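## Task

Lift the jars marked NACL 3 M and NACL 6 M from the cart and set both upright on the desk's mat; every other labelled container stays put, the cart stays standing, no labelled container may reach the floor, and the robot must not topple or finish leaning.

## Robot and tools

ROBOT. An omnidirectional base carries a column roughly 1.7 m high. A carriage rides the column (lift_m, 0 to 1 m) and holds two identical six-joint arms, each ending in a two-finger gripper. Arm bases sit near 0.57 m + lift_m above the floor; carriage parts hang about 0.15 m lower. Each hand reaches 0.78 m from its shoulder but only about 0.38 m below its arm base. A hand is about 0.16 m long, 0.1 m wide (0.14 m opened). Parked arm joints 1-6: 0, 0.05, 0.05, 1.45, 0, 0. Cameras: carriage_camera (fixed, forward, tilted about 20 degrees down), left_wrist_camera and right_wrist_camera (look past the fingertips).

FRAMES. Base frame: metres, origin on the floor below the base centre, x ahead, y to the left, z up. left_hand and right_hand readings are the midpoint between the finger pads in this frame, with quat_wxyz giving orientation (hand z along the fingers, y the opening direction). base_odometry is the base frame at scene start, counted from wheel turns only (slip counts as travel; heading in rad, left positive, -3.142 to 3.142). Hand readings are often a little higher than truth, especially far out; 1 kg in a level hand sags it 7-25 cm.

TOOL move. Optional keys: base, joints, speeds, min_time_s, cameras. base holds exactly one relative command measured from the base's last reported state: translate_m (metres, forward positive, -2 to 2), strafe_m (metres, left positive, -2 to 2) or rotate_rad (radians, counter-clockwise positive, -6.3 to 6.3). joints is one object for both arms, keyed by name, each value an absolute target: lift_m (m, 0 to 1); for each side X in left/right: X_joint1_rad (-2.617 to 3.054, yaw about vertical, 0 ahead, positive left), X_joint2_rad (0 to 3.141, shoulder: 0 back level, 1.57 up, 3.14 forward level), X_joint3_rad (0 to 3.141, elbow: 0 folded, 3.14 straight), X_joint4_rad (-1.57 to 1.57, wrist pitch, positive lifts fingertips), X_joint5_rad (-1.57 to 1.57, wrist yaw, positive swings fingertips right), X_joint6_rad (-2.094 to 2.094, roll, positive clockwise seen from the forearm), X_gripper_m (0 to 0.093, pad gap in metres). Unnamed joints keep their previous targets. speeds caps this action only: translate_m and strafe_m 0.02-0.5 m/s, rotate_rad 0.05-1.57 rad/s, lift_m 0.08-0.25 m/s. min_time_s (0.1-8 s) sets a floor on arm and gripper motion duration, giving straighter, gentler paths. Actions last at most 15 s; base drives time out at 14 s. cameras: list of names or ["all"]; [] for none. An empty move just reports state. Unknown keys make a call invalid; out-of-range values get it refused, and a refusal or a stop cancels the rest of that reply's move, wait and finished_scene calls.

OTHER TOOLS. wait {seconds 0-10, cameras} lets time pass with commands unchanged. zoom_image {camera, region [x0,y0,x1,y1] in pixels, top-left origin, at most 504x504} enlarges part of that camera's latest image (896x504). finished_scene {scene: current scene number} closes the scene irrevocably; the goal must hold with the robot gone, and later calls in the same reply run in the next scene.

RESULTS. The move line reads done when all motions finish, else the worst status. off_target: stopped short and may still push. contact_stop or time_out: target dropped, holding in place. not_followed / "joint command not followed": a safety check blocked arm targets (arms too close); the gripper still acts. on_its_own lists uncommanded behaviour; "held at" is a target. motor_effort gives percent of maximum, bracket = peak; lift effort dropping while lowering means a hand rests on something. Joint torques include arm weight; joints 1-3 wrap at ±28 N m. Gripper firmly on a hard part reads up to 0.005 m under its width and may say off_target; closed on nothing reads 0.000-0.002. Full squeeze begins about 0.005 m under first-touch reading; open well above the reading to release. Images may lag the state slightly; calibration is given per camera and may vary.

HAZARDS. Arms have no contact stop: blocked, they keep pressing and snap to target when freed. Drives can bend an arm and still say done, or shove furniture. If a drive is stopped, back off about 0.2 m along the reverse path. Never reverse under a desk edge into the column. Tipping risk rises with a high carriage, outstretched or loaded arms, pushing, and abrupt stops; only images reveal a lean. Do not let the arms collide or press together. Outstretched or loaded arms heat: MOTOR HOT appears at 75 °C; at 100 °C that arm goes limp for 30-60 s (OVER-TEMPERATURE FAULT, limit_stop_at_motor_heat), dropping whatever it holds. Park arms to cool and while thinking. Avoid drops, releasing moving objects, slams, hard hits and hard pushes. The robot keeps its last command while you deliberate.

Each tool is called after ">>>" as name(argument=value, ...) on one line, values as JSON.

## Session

>>> move()

Scene clock: 0.00 s.
Joint torques (N m): no reading
base_odometry: x=+0.000 y=+0.000 heading=+0.000
base_status: not commanded
joint_positions: lift_m=+0.300 left_joint1_rad=+0.000 left_joint2_rad=+0.055 left_joint3_rad=+0.051 left_joint4_rad=+1.475 left_joint5_rad=+0.031 left_joint6_rad=+0.040 left_gripper_m=+0.09396 right_joint1_rad=-0.016 right_joint2_rad=+0.048 right_joint3_rad=+0.039 right_joint4_rad=+1.495 right_joint5_rad=-0.022 right_joint6_rad=+0.050 right_gripper_m=+0.09396
joint_status: not commanded
motor_effort: lift_m=+40 drive_wheels=+3
left_hand: x=+0.2485 y=+0.2991 z=+1.3127 quat_wxyz=(+0.998, +0.016, +0.049, +0.019) (m; base frame)
right_hand: x=+0.2454 y=-0.3010 z=+1.3100 quat_wxyz=(+0.999, -0.010, +0.043, +0.018) (m; base frame)
pictures: carriage_camera, left_wrist_camera, right_wrist_camera
camera_calibration:
carriage_camera: T_world_to_cam=[[-0.0301167, -0.999264, -0.0237735, 0.0346], [-0.352417, 0.0328724, -0.935266, 1.25938], [0.935359, -0.0197889, -0.353147, 0.333327], [0, 0, 0, 1]] pos_world=[0.133088, -0.000228057, 1.29639]
left_wrist_camera: T_world_to_cam=[[0.0482251, -0.997376, -0.0539998, 0.359111], [0.736143, 0.0720305, -0.672983, 0.682935], [0.675106, -0.0072969, 0.737685, -1.01191], [0, 0, 0, 1]] pos_world=[0.163094, 0.301592, 1.22547]
right_wrist_camera: T_world_to_cam=[[0.100535, -0.994933, 0.00106651, -0.321408], [0.776301, 0.0777723, -0.625547, 0.659224], [0.622294, 0.0637172, 0.780186, -1.03248], [0, 0, 0, 1]] pos_world=[0.163064, -0.305262, 1.21825]

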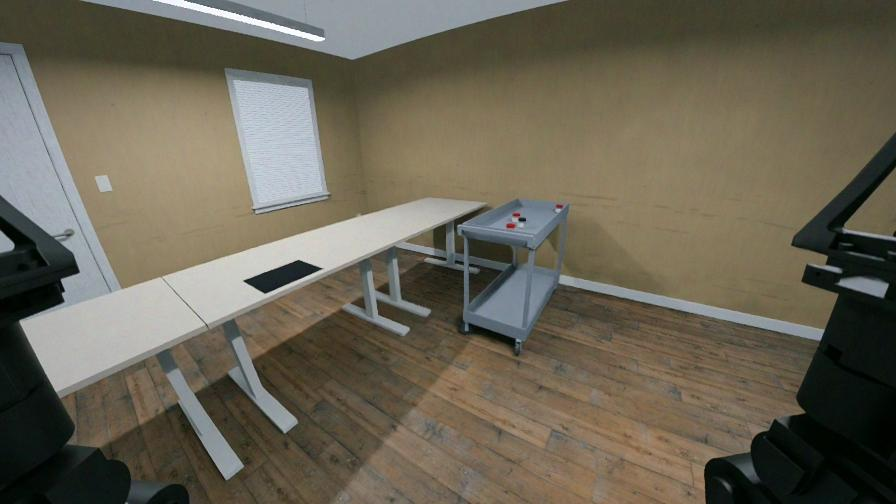

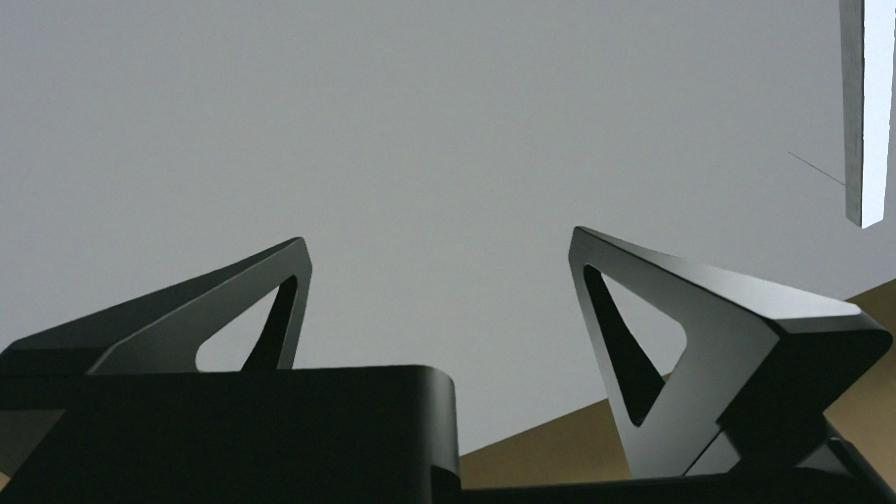

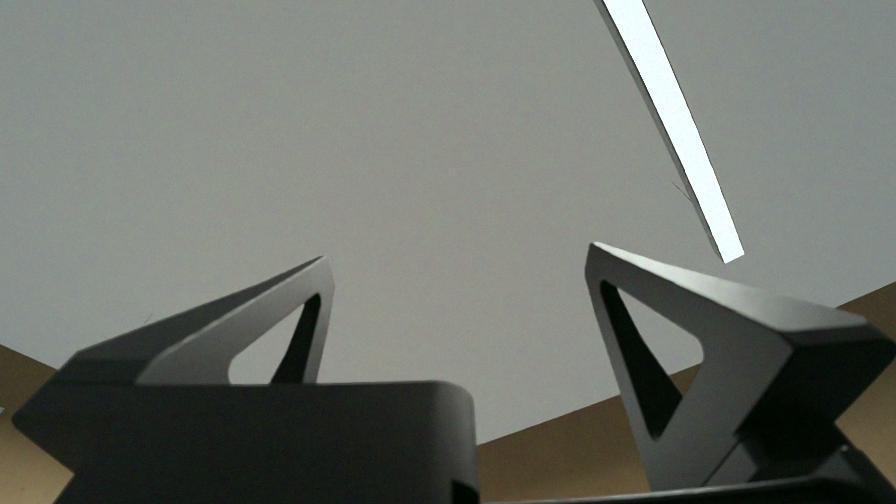

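>>> zoom_image(camera="carriage_camera", region=[440, 180, 600, 270])

Scaled by 3.150.

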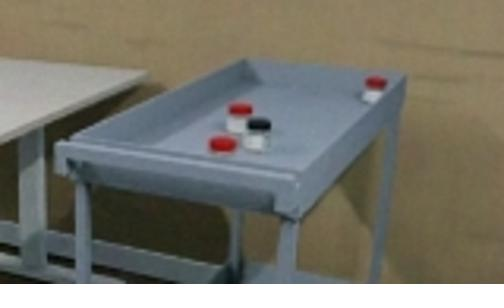

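>>> move(base={"rotate_rad":0.99}, cameras=[])

>>> move(base={"translate_m":-0.12}, cameras=["carriage_camera"])

>>> move(base={"strafe_m":-1.7}, joints={"left_joint1_rad":0.75,"left_joint2_rad":1.7,"left_joint3_rad":1.0,"left_joint4_rad":0.6,"left_joint5_rad":1.5,"lift_m":0.22}, cameras=["carriage_camera","left_wrist_camera"])

Scene clock: 6.13 s.
Joint torques (N m): left_arm=[-0.43 4.59 5.29 -0.38 -0.01 -0.04] | right_arm=[0.18 3.4 6.11 -0.31 0.09 0.06]
move: done
base_odometry: x=+0.000 y=+0.000 heading=+0.990
base_status: done
joint_positions: lift_m=+0.300 left_joint1_rad=+0.000 left_joint2_rad=+0.055 left_joint3_rad=+0.051 left_joint4_rad=+1.475 left_joint5_rad=+0.031 left_joint6_rad=+0.040 left_gripper_m=+0.09396 right_joint1_rad=-0.016 right_joint2_rad=+0.048 right_joint3_rad=+0.039 right_joint4_rad=+1.494 right_joint5_rad=-0.022 right_joint6_rad=+0.050 right_gripper_m=+0.09396
joint_status: not commanded
motor_effort: lift_m=+40(41) drive_wheels=+8(19)
left_hand: x=+0.2485 y=+0.2991 z=+1.3127 quat_wxyz=(+0.998, +0.016, +0.049, +0.019) (m; base frame)
right_hand: x=+0.2455 y=-0.3010 z=+1.3100 quat_wxyz=(+0.999, -0.010, +0.043, +0.018) (m; base frame)
pictures: none
No camera images: "cameras" was empty.

Scene clock: 7.90 s.
Joint torques (N m): left_arm=[-0.43 4.53 5.31 -0.39 -0.02 -0.04] | right_arm=[0.21 3.4 6.09 -0.32 0.08 0.06]
move: done
base_odometry: x=-0.066 y=-0.100 heading=+0.990
base_status: done
joint_positions: lift_m=+0.300 left_joint1_rad=+0.000 left_joint2_rad=+0.055 left_joint3_rad=+0.051 left_joint4_rad=+1.475 left_joint5_rad=+0.031 left_joint6_rad=+0.040 left_gripper_m=+0.09396 right_joint1_rad=-0.016 right_joint2_rad=+0.048 right_joint3_rad=+0.039 right_joint4_rad=+1.494 right_joint5_rad=-0.022 right_joint6_rad=+0.050 right_gripper_m=+0.09396
joint_status: not commanded
motor_effort: lift_m=+40(41) drive_wheels=-4(18)
left_hand: x=+0.2485 y=+0.2991 z=+1.3127 quat_wxyz=(+0.998, +0.016, +0.049, +0.019) (m; base frame)
right_hand: x=+0.2456 y=-0.3010 z=+1.3099 quat_wxyz=(+0.999, -0.010, +0.043, +0.018) (m; base frame)
pictures: carriage_camera
camera_calibration:
carriage_camera: T_world_to_cam=[[-0.0301167, -0.999264, -0.0237735, 0.0346], [-0.352417, 0.0328724, -0.935266, 1.25938], [0.935359, -0.0197889, -0.353147, 0.333327], [0, 0, 0, 1]] pos_world=[0.133088, -0.000228057, 1.29639]

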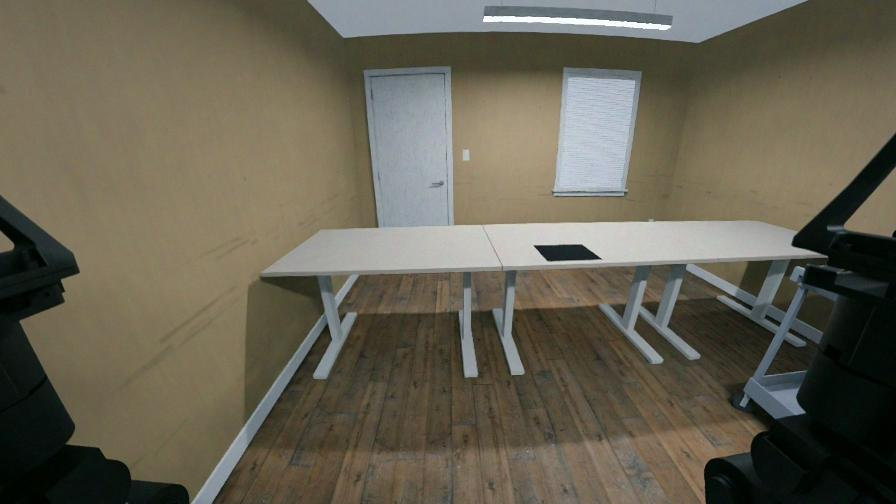

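Scene clock: 13.70 s.
Joint torques (N m): left_arm=[-0.31 -8.92 8.69 1.25 0.18 -0.04] | right_arm=[0.21 3.38 6.12 -0.3 0.08 0.06]
move: done
base_odometry: x=+1.355 y=-1.033 heading=+0.990
base_status: done
joint_positions: lift_m=+0.220 left_joint1_rad=+0.748 left_joint2_rad=+1.698 left_joint3_rad=+0.967 left_joint4_rad=+0.605 left_joint5_rad=+1.490 left_joint6_rad=+0.040 left_gripper_m=+0.09398 right_joint1_rad=-0.016 right_joint2_rad=+0.048 right_joint3_rad=+0.039 right_joint4_rad=+1.493 right_joint5_rad=-0.022 right_joint6_rad=+0.050 right_gripper_m=+0.09396
joint_status: all done
motor_effort: lift_m=+35(37) drive_wheels=+0(17)
left_hand: x=+0.6052 y=+0.4259 z=+1.0468 quat_wxyz=(+0.644, +0.229, +0.673, -0.283) (m; base frame)
right_hand: x=+0.2457 y=-0.3010 z=+1.2303 quat_wxyz=(+0.999, -0.010, +0.044, +0.017) (m; base frame)
pictures: carriage_camera, left_wrist_camera
camera_calibration:
carriage_camera: T_world_to_cam=[[-0.0301167, -0.999264, -0.0237735, 0.0327064], [-0.352417, 0.0328724, -0.935266, 1.18488], [0.935359, -0.0197889, -0.353147, 0.305198], [0, 0, 0, 1]] pos_world=[0.133088, -0.000228057, 1.21674]
left_wrist_camera: T_world_to_cam=[[-0.68696, -0.723085, 0.0723472, 0.649925], [-0.478817, 0.375497, -0.793559, 0.964489], [0.546644, -0.579784, -0.604177, 0.670632], [0, 0, 0, 1]] pos_world=[0.541689, 0.49661, 1.12354]

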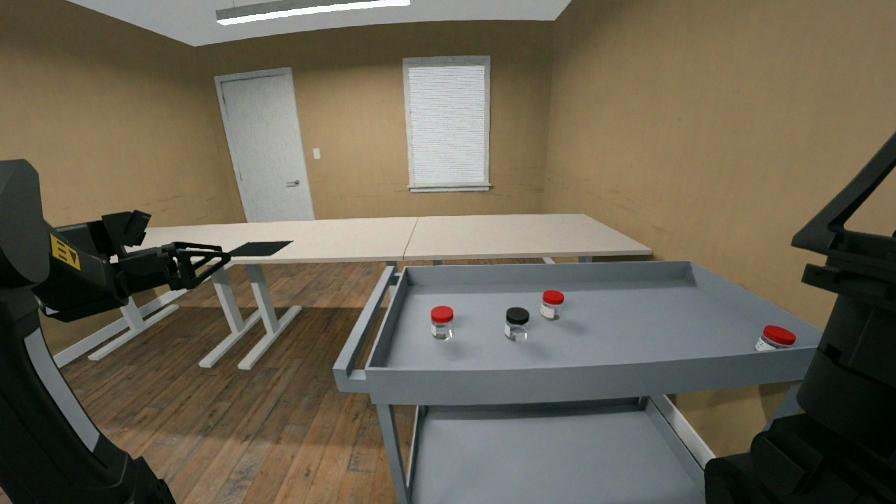

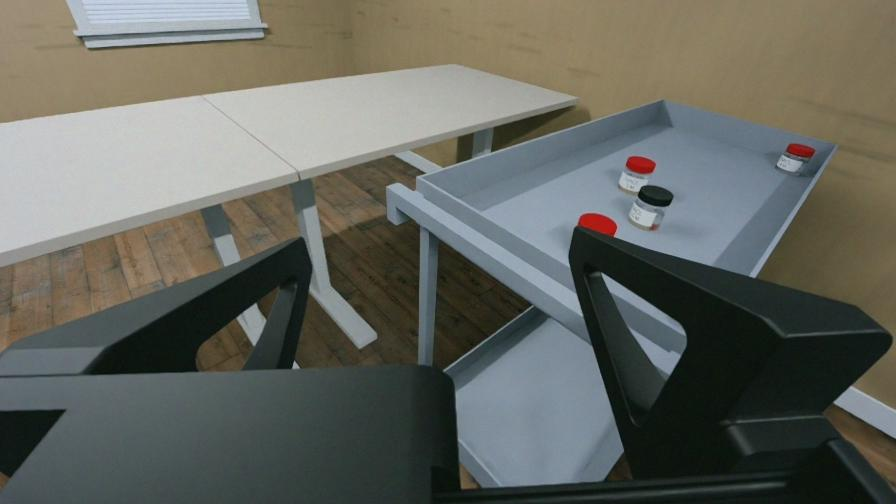

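>>> zoom_image(camera="left_wrist_camera", region=[570, 130, 830, 250])

>>> zoom_image(camera="carriage_camera", region=[420, 280, 600, 350])

>>> zoom_image(camera="carriage_camera", region=[750, 320, 800, 354])

>>> move(joints={"left_joint1_rad":0.5,"left_joint5_rad":1.3}, cameras=["left_wrist_camera"])

Scaled by 1.938.

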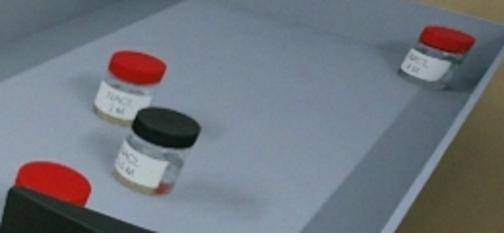

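Scaled by 2.800.

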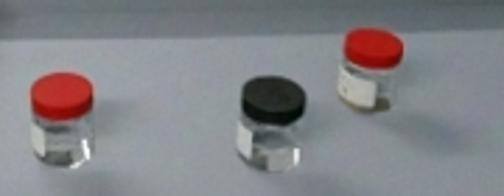

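Scaled by 10.080.

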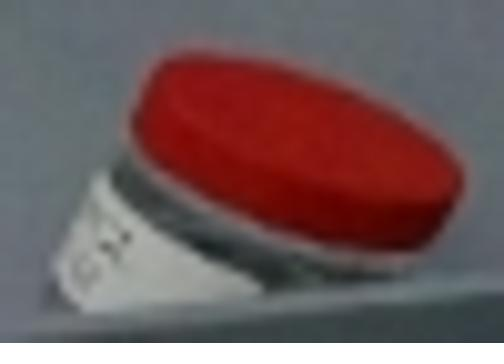

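Scene clock: 19.43 s.
Joint torques (N m): left_arm=[-0.32 -9.1 8.79 1.37 0 -0.04] | right_arm=[0.23 3.4 6.11 -0.3 0.09 0.07]
move: done
base_odometry: x=+1.355 y=-1.033 heading=+0.990
base_status: not commanded
joint_positions: lift_m=+0.220 left_joint1_rad=+0.499 left_joint2_rad=+1.698 left_joint3_rad=+0.967 left_joint4_rad=+0.605 left_joint5_rad=+1.313 left_joint6_rad=+0.040 left_gripper_m=+0.09398 right_joint1_rad=-0.016 right_joint2_rad=+0.048 right_joint3_rad=+0.039 right_joint4_rad=+1.493 right_joint5_rad=-0.022 right_joint6_rad=+0.050 right_gripper_m=+0.09396
joint_status: all done
motor_effort: lift_m=+35(36) drive_wheels=+1(4)
left_hand: x=+0.6470 y=+0.3464 z=+1.0431 quat_wxyz=(+0.627, +0.258, +0.671, -0.302) (m; base frame)
right_hand: x=+0.2457 y=-0.3010 z=+1.2303 quat_wxyz=(+0.999, -0.010, +0.044, +0.017) (m; base frame)
pictures: left_wrist_camera
camera_calibration:
left_wrist_camera: T_world_to_cam=[[-0.737329, -0.672, 0.0690037, 0.639845], [-0.459636, 0.4242, -0.78025, 0.968232], [0.495056, -0.607017, -0.62165, 0.660421], [0, 0, 0, 1]] pos_world=[0.589864, 0.420139, 1.12186]

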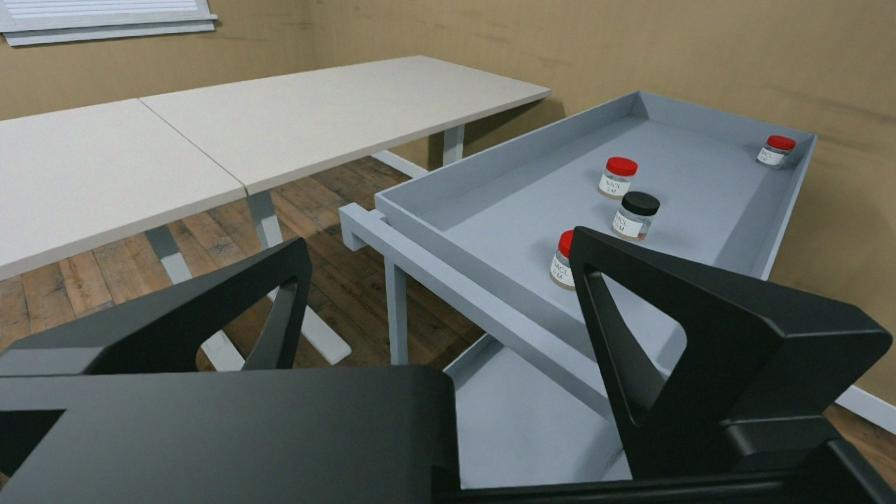

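>>> zoom_image(camera="left_wrist_camera", region=[540, 140, 670, 300])

>>> zoom_image(camera="left_wrist_camera", region=[740, 125, 810, 175])

>>> zoom_image(camera="left_wrist_camera", region=[590, 170, 650, 250])

Scaled by 3.150.

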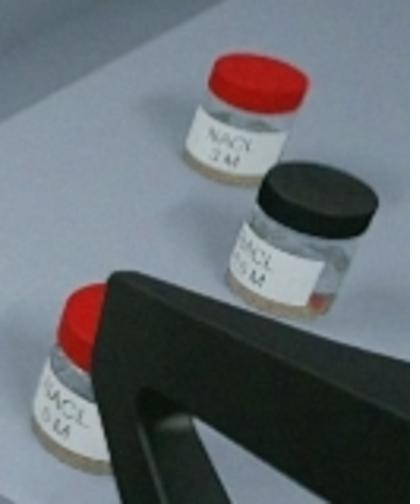

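Scaled by 7.200.

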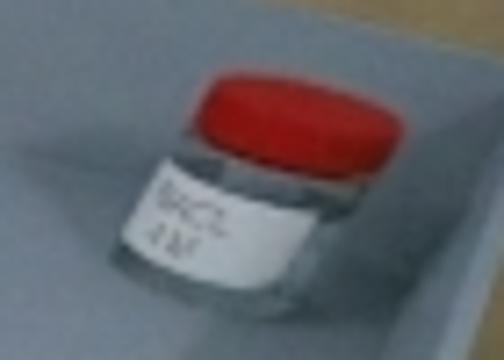

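Scaled by 6.300.

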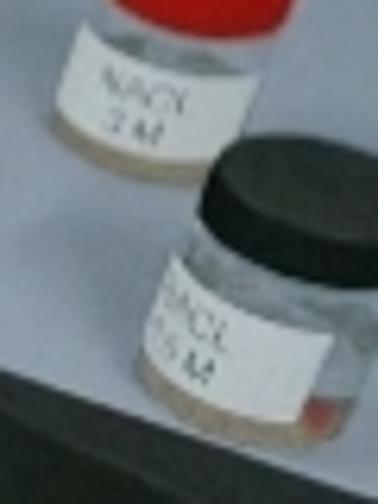

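>>> move(base={"strafe_m":-0.2}, joints={"left_joint1_rad":0.3,"left_joint5_rad":1.4}, cameras=["left_wrist_camera","carriage_camera"])

Scene clock: 22.63 s.
Joint torques (N m): left_arm=[-0.34 -9.05 8.7 1.33 0.18 -0.04] | right_arm=[0.05 3.4 6.13 -0.3 0.16 0.07]
move: done
base_odometry: x=+1.523 y=-1.143 heading=+0.990
base_status: done
joint_positions: lift_m=+0.220 left_joint1_rad=+0.297 left_joint2_rad=+1.698 left_joint3_rad=+0.967 left_joint4_rad=+0.604 left_joint5_rad=+1.389 left_joint6_rad=+0.040 left_gripper_m=+0.09398 right_joint1_rad=-0.016 right_joint2_rad=+0.048 right_joint3_rad=+0.039 right_joint4_rad=+1.493 right_joint5_rad=-0.022 right_joint6_rad=+0.050 right_gripper_m=+0.09396
joint_status: all done
motor_effort: lift_m=+35(36) drive_wheels=+0(15)
left_hand: x=+0.6355 y=+0.2538 z=+1.0445 quat_wxyz=(+0.581, +0.346, +0.626, -0.389) (m; base frame)
right_hand: x=+0.2456 y=-0.3010 z=+1.2303 quat_wxyz=(+0.999, -0.010, +0.044, +0.018) (m; base frame)
pictures: carriage_camera, left_wrist_camera
camera_calibration:
carriage_camera: T_world_to_cam=[[-0.0301167, -0.999264, -0.0237735, 0.0327064], [-0.352417, 0.0328724, -0.935266, 1.18488], [0.935359, -0.0197889, -0.353147, 0.305198], [0, 0, 0, 1]] pos_world=[0.133088, -0.000228057, 1.21674]
left_wrist_camera: T_world_to_cam=[[-0.893646, -0.442951, 0.0720527, 0.606986], [-0.324373, 0.526594, -0.7858, 0.897203], [0.310128, -0.725598, -0.61427, 0.750784], [0, 0, 0, 1]] pos_world=[0.600619, 0.341171, 1.12247]

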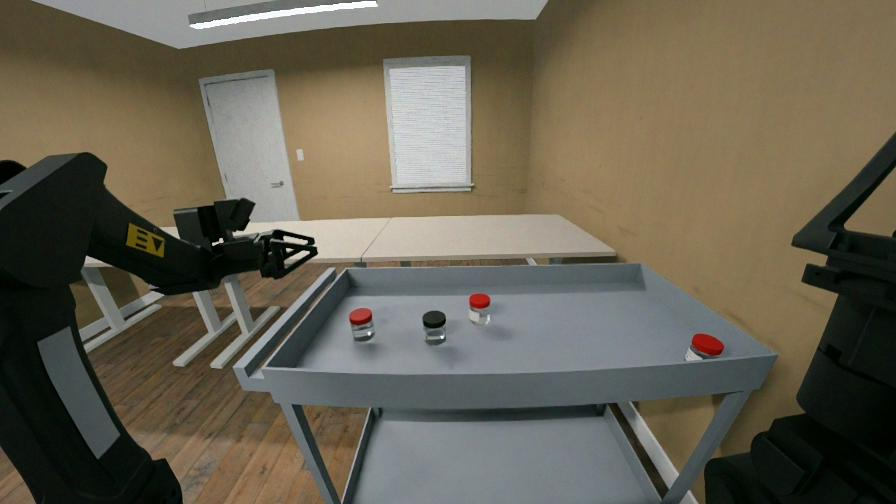

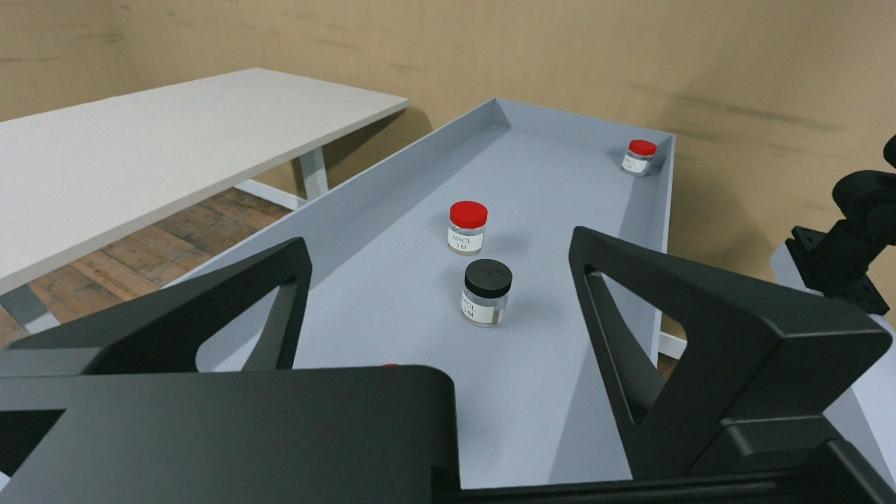

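>>> zoom_image(camera="left_wrist_camera", region=[435, 195, 525, 335])

>>> zoom_image(camera="left_wrist_camera", region=[445, 225, 490, 260])

>>> zoom_image(camera="left_wrist_camera", region=[615, 130, 665, 180])

>>> move(joints={"left_joint1_rad":0.55,"left_joint4_rad":0.3,"left_joint5_rad":1.1}, cameras=["left_wrist_camera"])

Scaled by 3.600.

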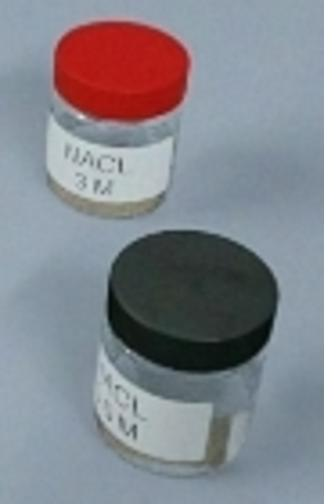

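Scaled by 11.200.

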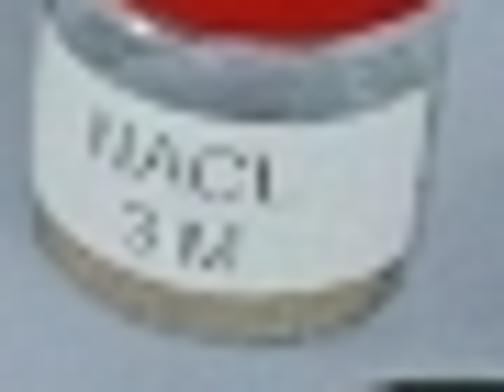

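Scaled by 10.080.

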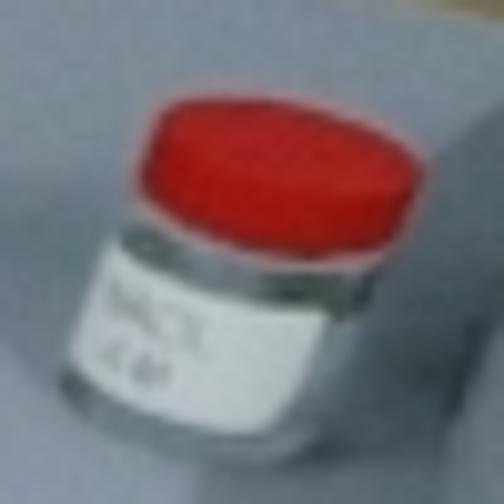

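Scene clock: 24.27 s.
Joint torques (N m): left_arm=[-0.43 -9.21 8.87 1.47 0.06 -0.02] | right_arm=[0.17 3.4 6.11 -0.29 0.09 0.06]
move: done
base_odometry: x=+1.523 y=-1.143 heading=+0.990
base_status: not commanded
joint_positions: lift_m=+0.220 left_joint1_rad=+0.550 left_joint2_rad=+1.698 left_joint3_rad=+0.967 left_joint4_rad=+0.307 left_joint5_rad=+1.112 left_joint6_rad=+0.040 left_gripper_m=+0.09398 right_joint1_rad=-0.016 right_joint2_rad=+0.048 right_joint3_rad=+0.039 right_joint4_rad=+1.493 right_joint5_rad=-0.022 right_joint6_rad=+0.050 right_gripper_m=+0.09396
joint_status: all done
motor_effort: lift_m=+36(36) drive_wheels=+0(1)
left_hand: x=+0.6550 y=+0.3888 z=+0.9960 quat_wxyz=(+0.570, +0.097, +0.763, -0.290) (m; base frame)
right_hand: x=+0.2456 y=-0.3010 z=+1.2303 quat_wxyz=(+0.999, -0.010, +0.044, +0.018) (m; base frame)
pictures: left_wrist_camera
camera_calibration:
left_wrist_camera: T_world_to_cam=[[-0.497511, -0.804997, 0.323207, 0.318869], [-0.742191, 0.202145, -0.638976, 1.04794], [0.449039, -0.557779, -0.698031, 0.740057], [0, 0, 0, 1]] pos_world=[0.604097, 0.457641, 1.08313]

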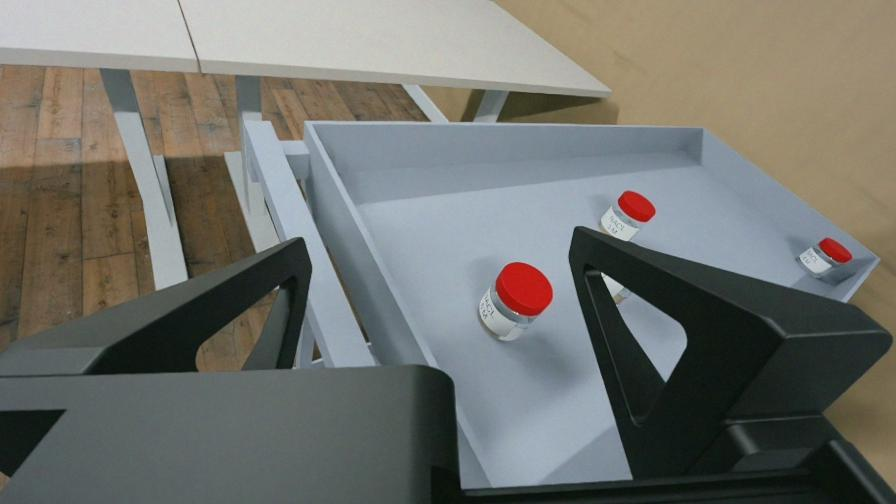

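>>> zoom_image(camera="left_wrist_camera", region=[470, 255, 560, 345])

>>> zoom_image(camera="left_wrist_camera", region=[475, 285, 515, 325])

Scaled by 5.600.

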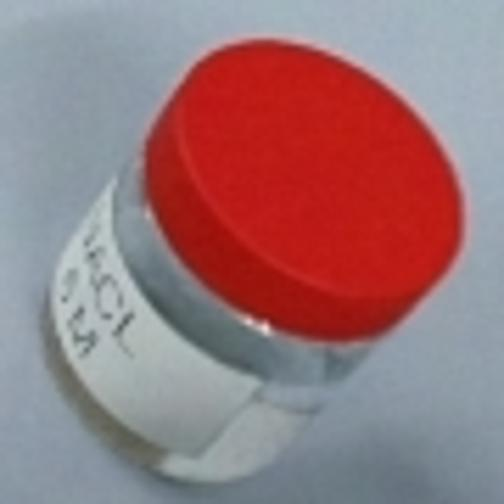

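Scaled by 12.600.

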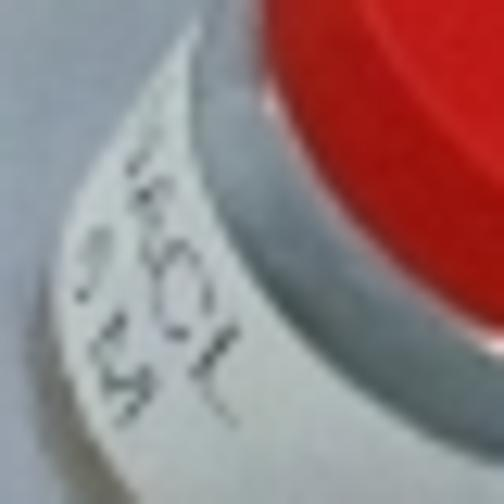

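>>> move(base={"strafe_m":0.25}, joints={"left_joint1_rad":0.35,"left_joint5_rad":1.4,"left_joint4_rad":0.5,"lift_m":0.15}, cameras=["left_wrist_camera"])

Scene clock: 27.40 s.
Joint torques (N m): left_arm=[-0.35 -9.51 8.05 1.52 0.23 -0.03] | right_arm=[0.23 3.38 6.11 -0.28 0.09 0.07]
move: done
base_odometry: x=+1.313 y=-1.006 heading=+0.990
base_status: done
joint_positions: lift_m=+0.150 left_joint1_rad=+0.349 left_joint2_rad=+1.701 left_joint3_rad=+0.976 left_joint4_rad=+0.485 left_joint5_rad=+1.389 left_joint6_rad=+0.040 left_gripper_m=+0.09398 right_joint1_rad=-0.016 right_joint2_rad=+0.048 right_joint3_rad=+0.039 right_joint4_rad=+1.493 right_joint5_rad=-0.022 right_joint6_rad=+0.050 right_gripper_m=+0.09396
joint_status: all done
motor_effort: lift_m=+36(37) drive_wheels=+0(19)
left_hand: x=+0.6369 y=+0.2754 z=+0.9639 quat_wxyz=(+0.563, +0.297, +0.658, -0.403) (m; base frame)
right_hand: x=+0.2457 y=-0.3010 z=+1.1602 quat_wxyz=(+0.999, -0.010, +0.044, +0.018) (m; base frame)
pictures: left_wrist_camera
camera_calibration:
left_wrist_camera: T_world_to_cam=[[-0.855452, -0.484389, 0.183219, 0.503547], [-0.434438, 0.478632, -0.763004, 0.884308], [0.281896, -0.73231, -0.619884, 0.741715], [0, 0, 0, 1]] pos_world=[0.605851, 0.363819, 1.04225]

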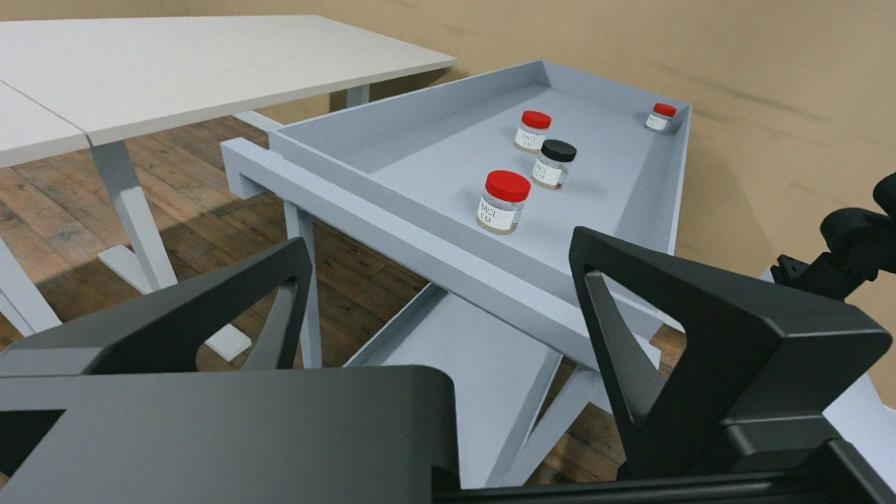

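>>> zoom_image(camera="left_wrist_camera", region=[470, 165, 540, 240])

>>> zoom_image(camera="left_wrist_camera", region=[525, 130, 585, 195])

>>> zoom_image(camera="left_wrist_camera", region=[635, 95, 685, 140])

Scaled by 6.720.

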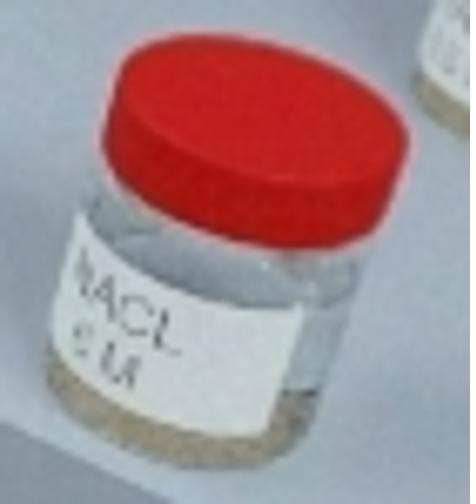

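Scaled by 7.754.

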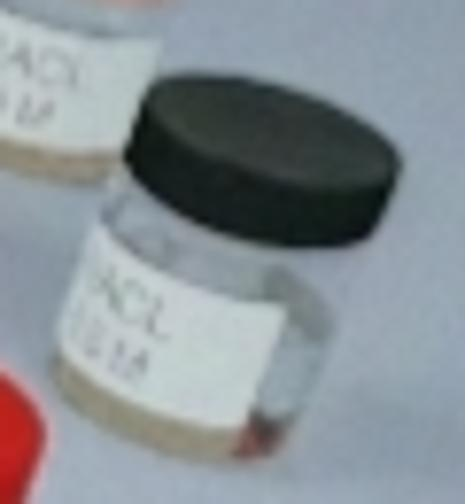

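Scaled by 10.080.

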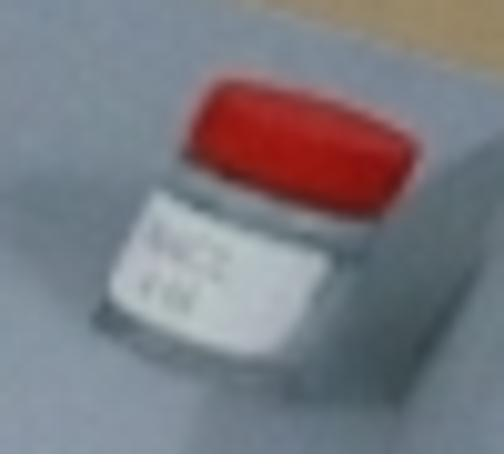

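>>> move(base={"translate_m":0.12}, joints={"left_joint1_rad":0.25,"left_joint5_rad":1.5}, cameras=["left_wrist_camera","carriage_camera"])

Scene clock: 30.23 s.
Joint torques (N m): left_arm=[-0.24 -9.33 7.99 1.45 0.25 -0.03] | right_arm=[0.13 3.4 6.11 -0.29 0.08 0.06]
move: done
base_odometry: x=+1.379 y=-0.905 heading=+0.991
base_status: done
joint_positions: lift_m=+0.150 left_joint1_rad=+0.248 left_joint2_rad=+1.701 left_joint3_rad=+0.976 left_joint4_rad=+0.486 left_joint5_rad=+1.489 left_joint6_rad=+0.040 left_gripper_m=+0.09398 right_joint1_rad=-0.016 right_joint2_rad=+0.048 right_joint3_rad=+0.039 right_joint4_rad=+1.493 right_joint5_rad=-0.022 right_joint6_rad=+0.050 right_gripper_m=+0.09396
joint_status: all done
motor_effort: lift_m=+36(37) drive_wheels=-2(17)
left_hand: x=+0.6165 y=+0.2275 z=+0.9681 quat_wxyz=(+0.526, +0.356, +0.619, -0.462) (m; base frame)
right_hand: x=+0.2457 y=-0.3010 z=+1.1602 quat_wxyz=(+0.999, -0.010, +0.044, +0.018) (m; base frame)
pictures: carriage_camera, left_wrist_camera
camera_calibration:
carriage_camera: T_world_to_cam=[[-0.0301167, -0.999264, -0.0237735, 0.0310412], [-0.352417, 0.0328724, -0.935266, 1.11937], [0.935359, -0.0197889, -0.353147, 0.280462], [0, 0, 0, 1]] pos_world=[0.133088, -0.000228057, 1.14669]
left_wrist_camera: T_world_to_cam=[[-0.934917, -0.302968, 0.184773, 0.468384], [-0.327641, 0.536937, -0.7774, 0.836344], [0.136316, -0.787343, -0.601256, 0.799199], [0, 0, 0, 1]] pos_world=[0.602977, 0.322085, 1.04415]

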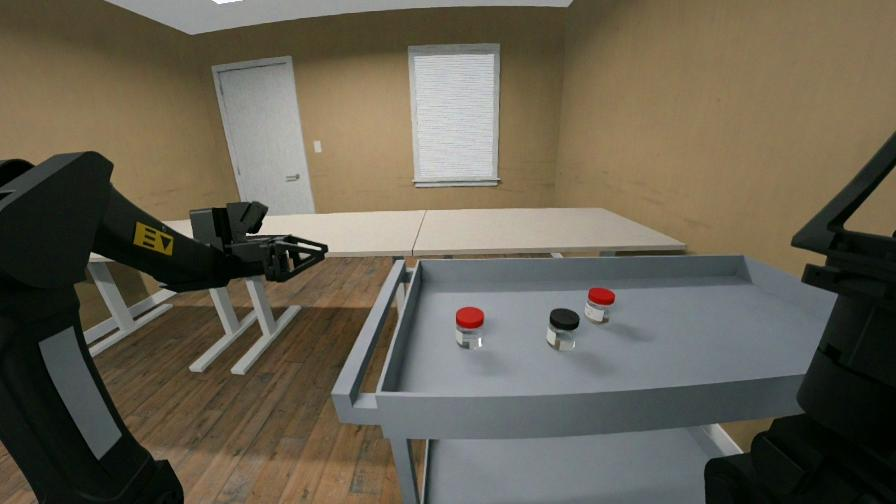

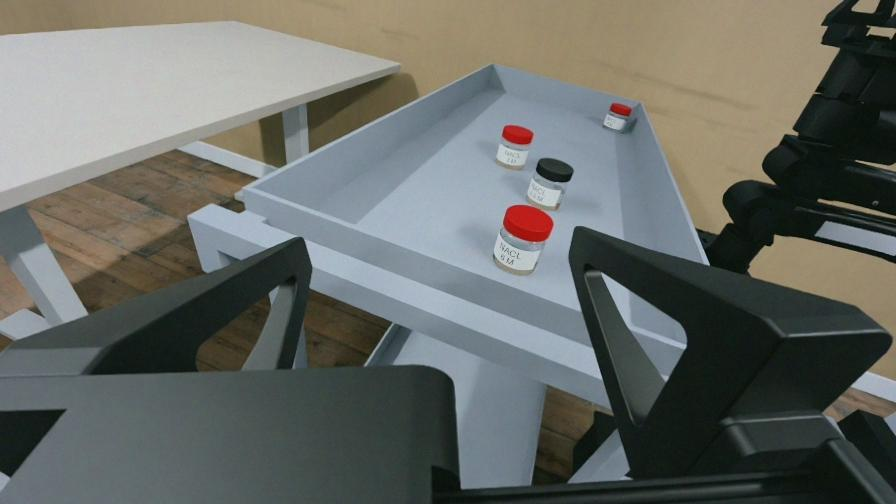

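>>> zoom_image(camera="left_wrist_camera", region=[485, 195, 560, 280])

>>> zoom_image(camera="left_wrist_camera", region=[520, 155, 580, 215])

Scaled by 5.929.

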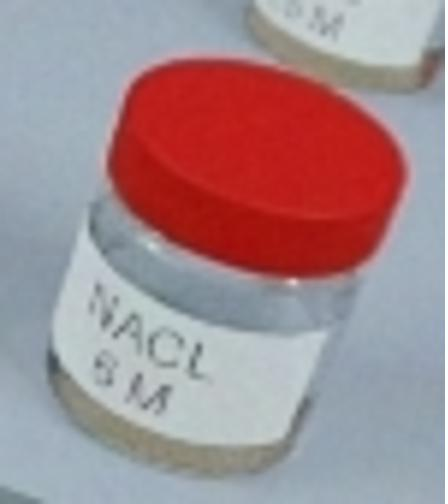

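Scaled by 8.400.

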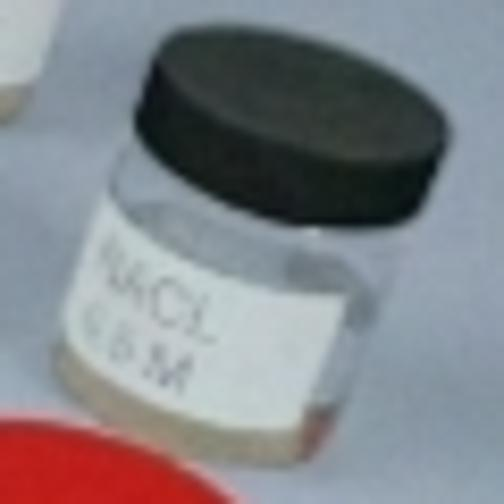

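>>> move(base={"strafe_m":-0.05}, joints={"lift_m":0.36}, cameras=[])

>>> move(joints={"left_joint1_rad":-0.72,"left_joint2_rad":2.3,"left_joint3_rad":2.0,"left_joint4_rad":-1.27,"left_joint5_rad":0,"left_joint6_rad":0,"right_joint1_rad":0,"right_joint2_rad":2.035,"right_joint3_rad":1.58,"right_joint4_rad":-1.11,"right_joint5_rad":0,"right_joint6_rad":0,"left_gripper_m":0.093,"right_gripper_m":0.093}, min_time_s=3, cameras=[])

>>> move(base={"translate_m":0.045}, speeds={"translate_m":0.1})

Scene clock: 35.13 s.
Joint torques (N m): left_arm=[-0.31 -9.62 7.97 1.4 0.23 -0.02] | right_arm=[-0.02 3.41 6.13 -0.3 0.09 0.06]
move: done
base_odometry: x=+1.421 y=-0.933 heading=+0.991
base_status: done
joint_positions: lift_m=+0.360 left_joint1_rad=+0.248 left_joint2_rad=+1.703 left_joint3_rad=+0.977 left_joint4_rad=+0.493 left_joint5_rad=+1.491 left_joint6_rad=+0.040 left_gripper_m=+0.09398 right_joint1_rad=-0.015 right_joint2_rad=+0.048 right_joint3_rad=+0.039 right_joint4_rad=+1.493 right_joint5_rad=-0.022 right_joint6_rad=+0.050 right_gripper_m=+0.09396
joint_status: all done
motor_effort: lift_m=+42(52) drive_wheels=+0(18)
left_hand: x=+0.6167 y=+0.2276 z=+1.1779 quat_wxyz=(+0.527, +0.358, +0.617, -0.461) (m; base frame)
right_hand: x=+0.2457 y=-0.3009 z=+1.3698 quat_wxyz=(+0.999, -0.010, +0.044, +0.018) (m; base frame)
pictures: none
No camera images: "cameras" was empty.

Scene clock: 38.53 s.
Joint torques (N m): left_arm=[-0.91 -13.27 8.31 0.15 -0.11 -0.18] | right_arm=[0.81 -8.7 8.25 0.32 0.24 -0.02]
move: done
base_odometry: x=+1.421 y=-0.933 heading=+0.991
base_status: not commanded
joint_positions: lift_m=+0.360 left_joint1_rad=-0.715 left_joint2_rad=+2.289 left_joint3_rad=+1.968 left_joint4_rad=-1.258 left_joint5_rad=+0.012 left_joint6_rad=+0.015 left_gripper_m=+0.09306 right_joint1_rad=-0.006 right_joint2_rad=+2.024 right_joint3_rad=+1.556 right_joint4_rad=-1.097 right_joint5_rad=-0.016 right_joint6_rad=+0.008 right_gripper_m=+0.09314
joint_status: all done
motor_effort: lift_m=+42(43) drive_wheels=+5(5)
left_hand: x=+0.5556 y=+0.0122 z=+0.9870 quat_wxyz=(-0.006, +0.357, +0.934, -0.004) (m; base frame)
right_hand: x=+0.6051 y=-0.3039 z=+0.9888 quat_wxyz=(+0.003, +0.007, +1.000, +0.008) (m; base frame)
pictures: none
No camera images: "cameras" was empty.

Scene clock: 39.67 s.
Joint torques (N m): left_arm=[-0.65 -13.39 8.42 0.19 -0.07 -0.16] | right_arm=[0.8 -8.77 8.24 0.34 0.24 -0.02]
move: done
base_odometry: x=+1.446 y=-0.895 heading=+0.990
base_status: done
joint_positions: lift_m=+0.360 left_joint1_rad=-0.716 left_joint2_rad=+2.291 left_joint3_rad=+1.968 left_joint4_rad=-1.262 left_joint5_rad=+0.009 left_joint6_rad=+0.014 left_gripper_m=+0.09306 right_joint1_rad=-0.006 right_joint2_rad=+2.024 right_joint3_rad=+1.556 right_joint4_rad=-1.103 right_joint5_rad=-0.016 right_joint6_rad=+0.008 right_gripper_m=+0.09314
joint_status: not commanded
motor_effort: lift_m=+42(43) drive_wheels=-4(16)
left_hand: x=+0.5548 y=+0.0133 z=+0.9860 quat_wxyz=(-0.009, +0.357, +0.934, -0.002) (m; base frame)
right_hand: x=+0.6037 y=-0.3040 z=+0.9888 quat_wxyz=(+0.000, +0.007, +1.000, +0.008) (m; base frame)
pictures: carriage_camera, left_wrist_camera, right_wrist_camera
camera_calibration:
carriage_camera: T_world_to_cam=[[-0.0301167, -0.999264, -0.0237735, 0.0360222], [-0.352417, 0.0328724, -0.935266, 1.31533], [0.935359, -0.0197889, -0.353147, 0.354454], [0, 0, 0, 1]] pos_world=[0.133088, -0.000228057, 1.35621]
left_wrist_camera: T_world_to_cam=[[-0.676156, -0.736237, 0.0276987, 0.359535], [-0.571985, 0.548261, 0.610117, -0.287534], [-0.464377, 0.396691, -0.791827, 1.15518], [0, 0, 0, 1]] pos_world=[0.615076, -0.0359022, 1.08017]
right_wrist_camera: T_world_to_cam=[[-0.0796485, -0.996813, -0.00456344, -0.246341], [-0.828617, 0.0636629, 0.556185, -0.0234969], [-0.554121, 0.0480806, -0.831046, 1.29395], [0, 0, 0, 1]] pos_world=[0.677917, -0.306274, 1.08728]

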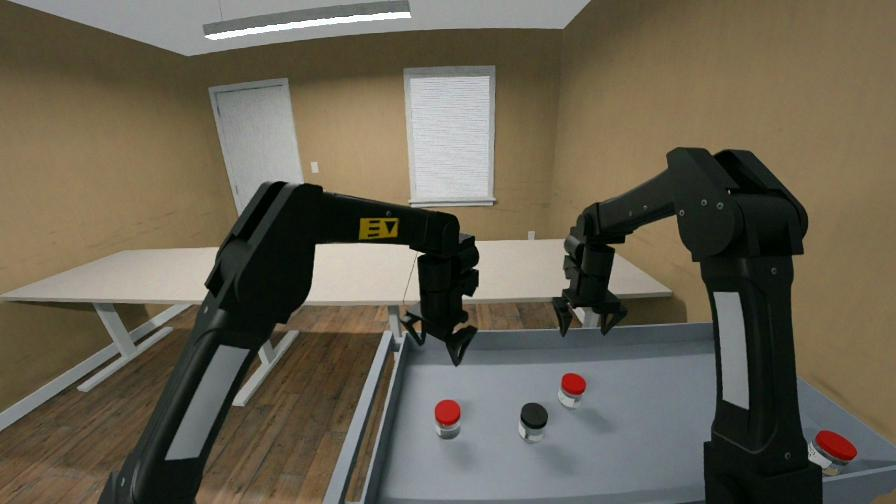

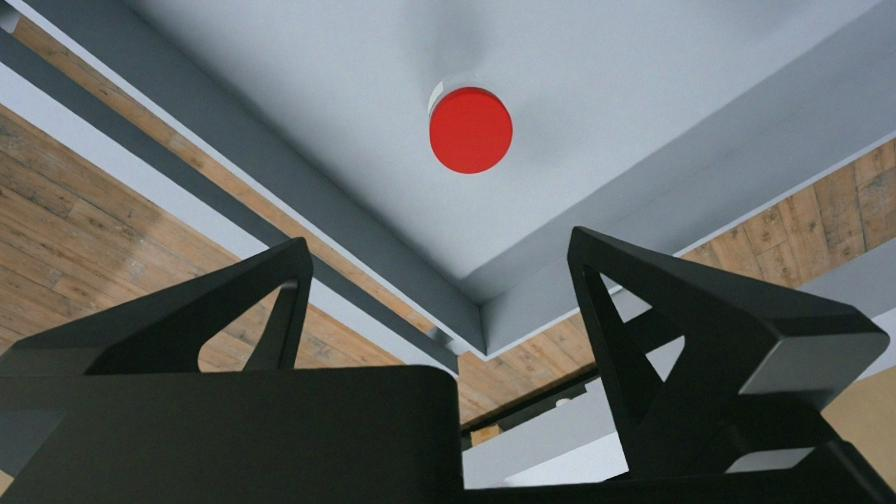

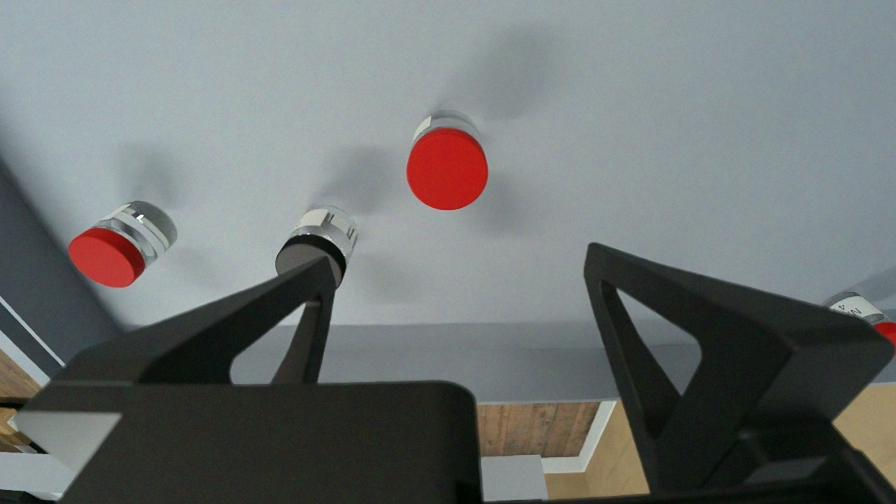

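>>> move(base={"translate_m":-0.021}, joints={"left_joint1_rad":-0.735,"right_joint1_rad":0.022}, speeds={"translate_m":0.05}, cameras=[])

>>> move(joints={"lift_m":0.275}, speeds={"lift_m":0.1}, cameras=["left_wrist_camera","right_wrist_camera"])

Scene clock: 42.23 s.
Joint torques (N m): left_arm=[-0.31 -13.63 8.25 0.19 -0.05 -0.16] | right_arm=[0.34 -8.88 8.17 0.36 0.23 -0.01]
move: done
base_odometry: x=+1.434 y=-0.912 heading=+0.991
base_status: done
joint_positions: lift_m=+0.360 left_joint1_rad=-0.733 left_joint2_rad=+2.292 left_joint3_rad=+1.968 left_joint4_rad=-1.264 left_joint5_rad=+0.009 left_joint6_rad=+0.014 left_gripper_m=+0.09306 right_joint1_rad=+0.020 right_joint2_rad=+2.026 right_joint3_rad=+1.557 right_joint4_rad=-1.106 right_joint5_rad=-0.015 right_joint6_rad=+0.007 right_gripper_m=+0.09314
joint_status: all done
motor_effort: lift_m=+42(42) drive_wheels=+8(14)
left_hand: x=+0.5495 y=+0.0078 z=+0.9857 quat_wxyz=(-0.010, +0.365, +0.931, -0.001) (m; base frame)
right_hand: x=+0.6031 y=-0.2942 z=+0.9884 quat_wxyz=(-0.002, -0.006, +1.000, +0.007) (m; base frame)
pictures: none
No camera images: "cameras" was empty.

Scene clock: 43.47 s.
Joint torques (N m): left_arm=[-0.62 -14.28 7.58 0.19 -0.06 -0.16] | right_arm=[0.35 -9.29 7.57 0.36 0.23 -0.01]
move: done
base_odometry: x=+1.434 y=-0.912 heading=+0.991
base_status: not commanded
joint_positions: lift_m=+0.275 left_joint1_rad=-0.733 left_joint2_rad=+2.299 left_joint3_rad=+1.976 left_joint4_rad=-1.264 left_joint5_rad=+0.009 left_joint6_rad=+0.014 left_gripper_m=+0.09306 right_joint1_rad=+0.020 right_joint2_rad=+2.031 right_joint3_rad=+1.564 right_joint4_rad=-1.106 right_joint5_rad=-0.015 right_joint6_rad=+0.007 right_gripper_m=+0.09314
joint_status: all done
motor_effort: lift_m=+36(37) drive_wheels=+8(9)
left_hand: x=+0.5507 y=+0.0067 z=+0.9002 quat_wxyz=(-0.009, +0.365, +0.931, -0.001) (m; base frame)
right_hand: x=+0.6048 y=-0.2942 z=+0.9040 quat_wxyz=(-0.001, -0.006, +1.000, +0.007) (m; base frame)
pictures: left_wrist_camera, right_wrist_camera
camera_calibration:
left_wrist_camera: T_world_to_cam=[[-0.688686, -0.724558, 0.0269716, 0.36178], [-0.562103, 0.557032, 0.611356, -0.240643], [-0.457987, 0.405872, -0.790896, 1.08349], [0, 0, 0, 1]] pos_world=[0.610113, -0.043584, 0.994292]
right_wrist_camera: T_world_to_cam=[[-0.0533915, -0.998567, -0.00369123, -0.254074], [-0.829168, 0.0422736, 0.557399, 0.0169328], [-0.556444, 0.0328211, -0.830236, 1.21978], [0, 0, 0, 1]] pos_world=[0.679212, -0.29446, 1.00233]

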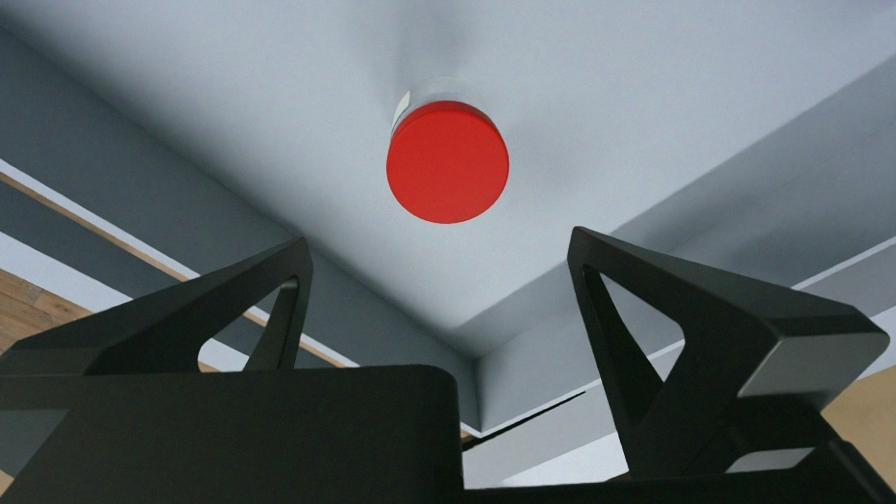

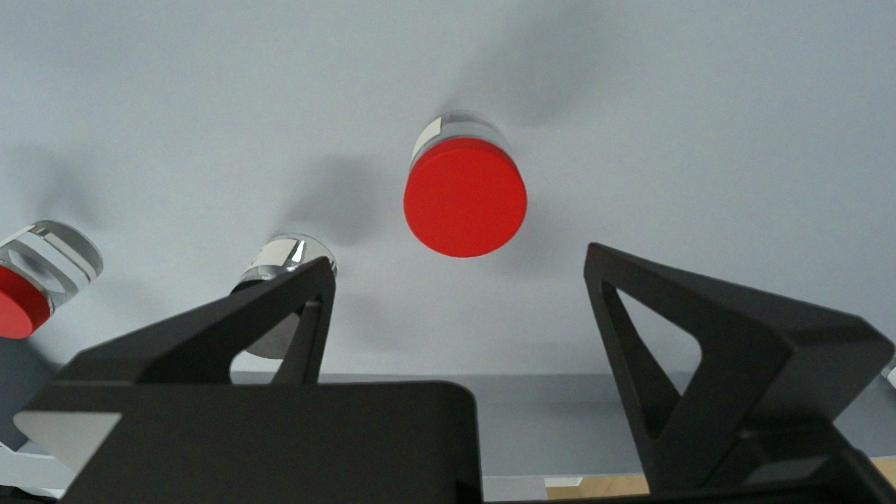

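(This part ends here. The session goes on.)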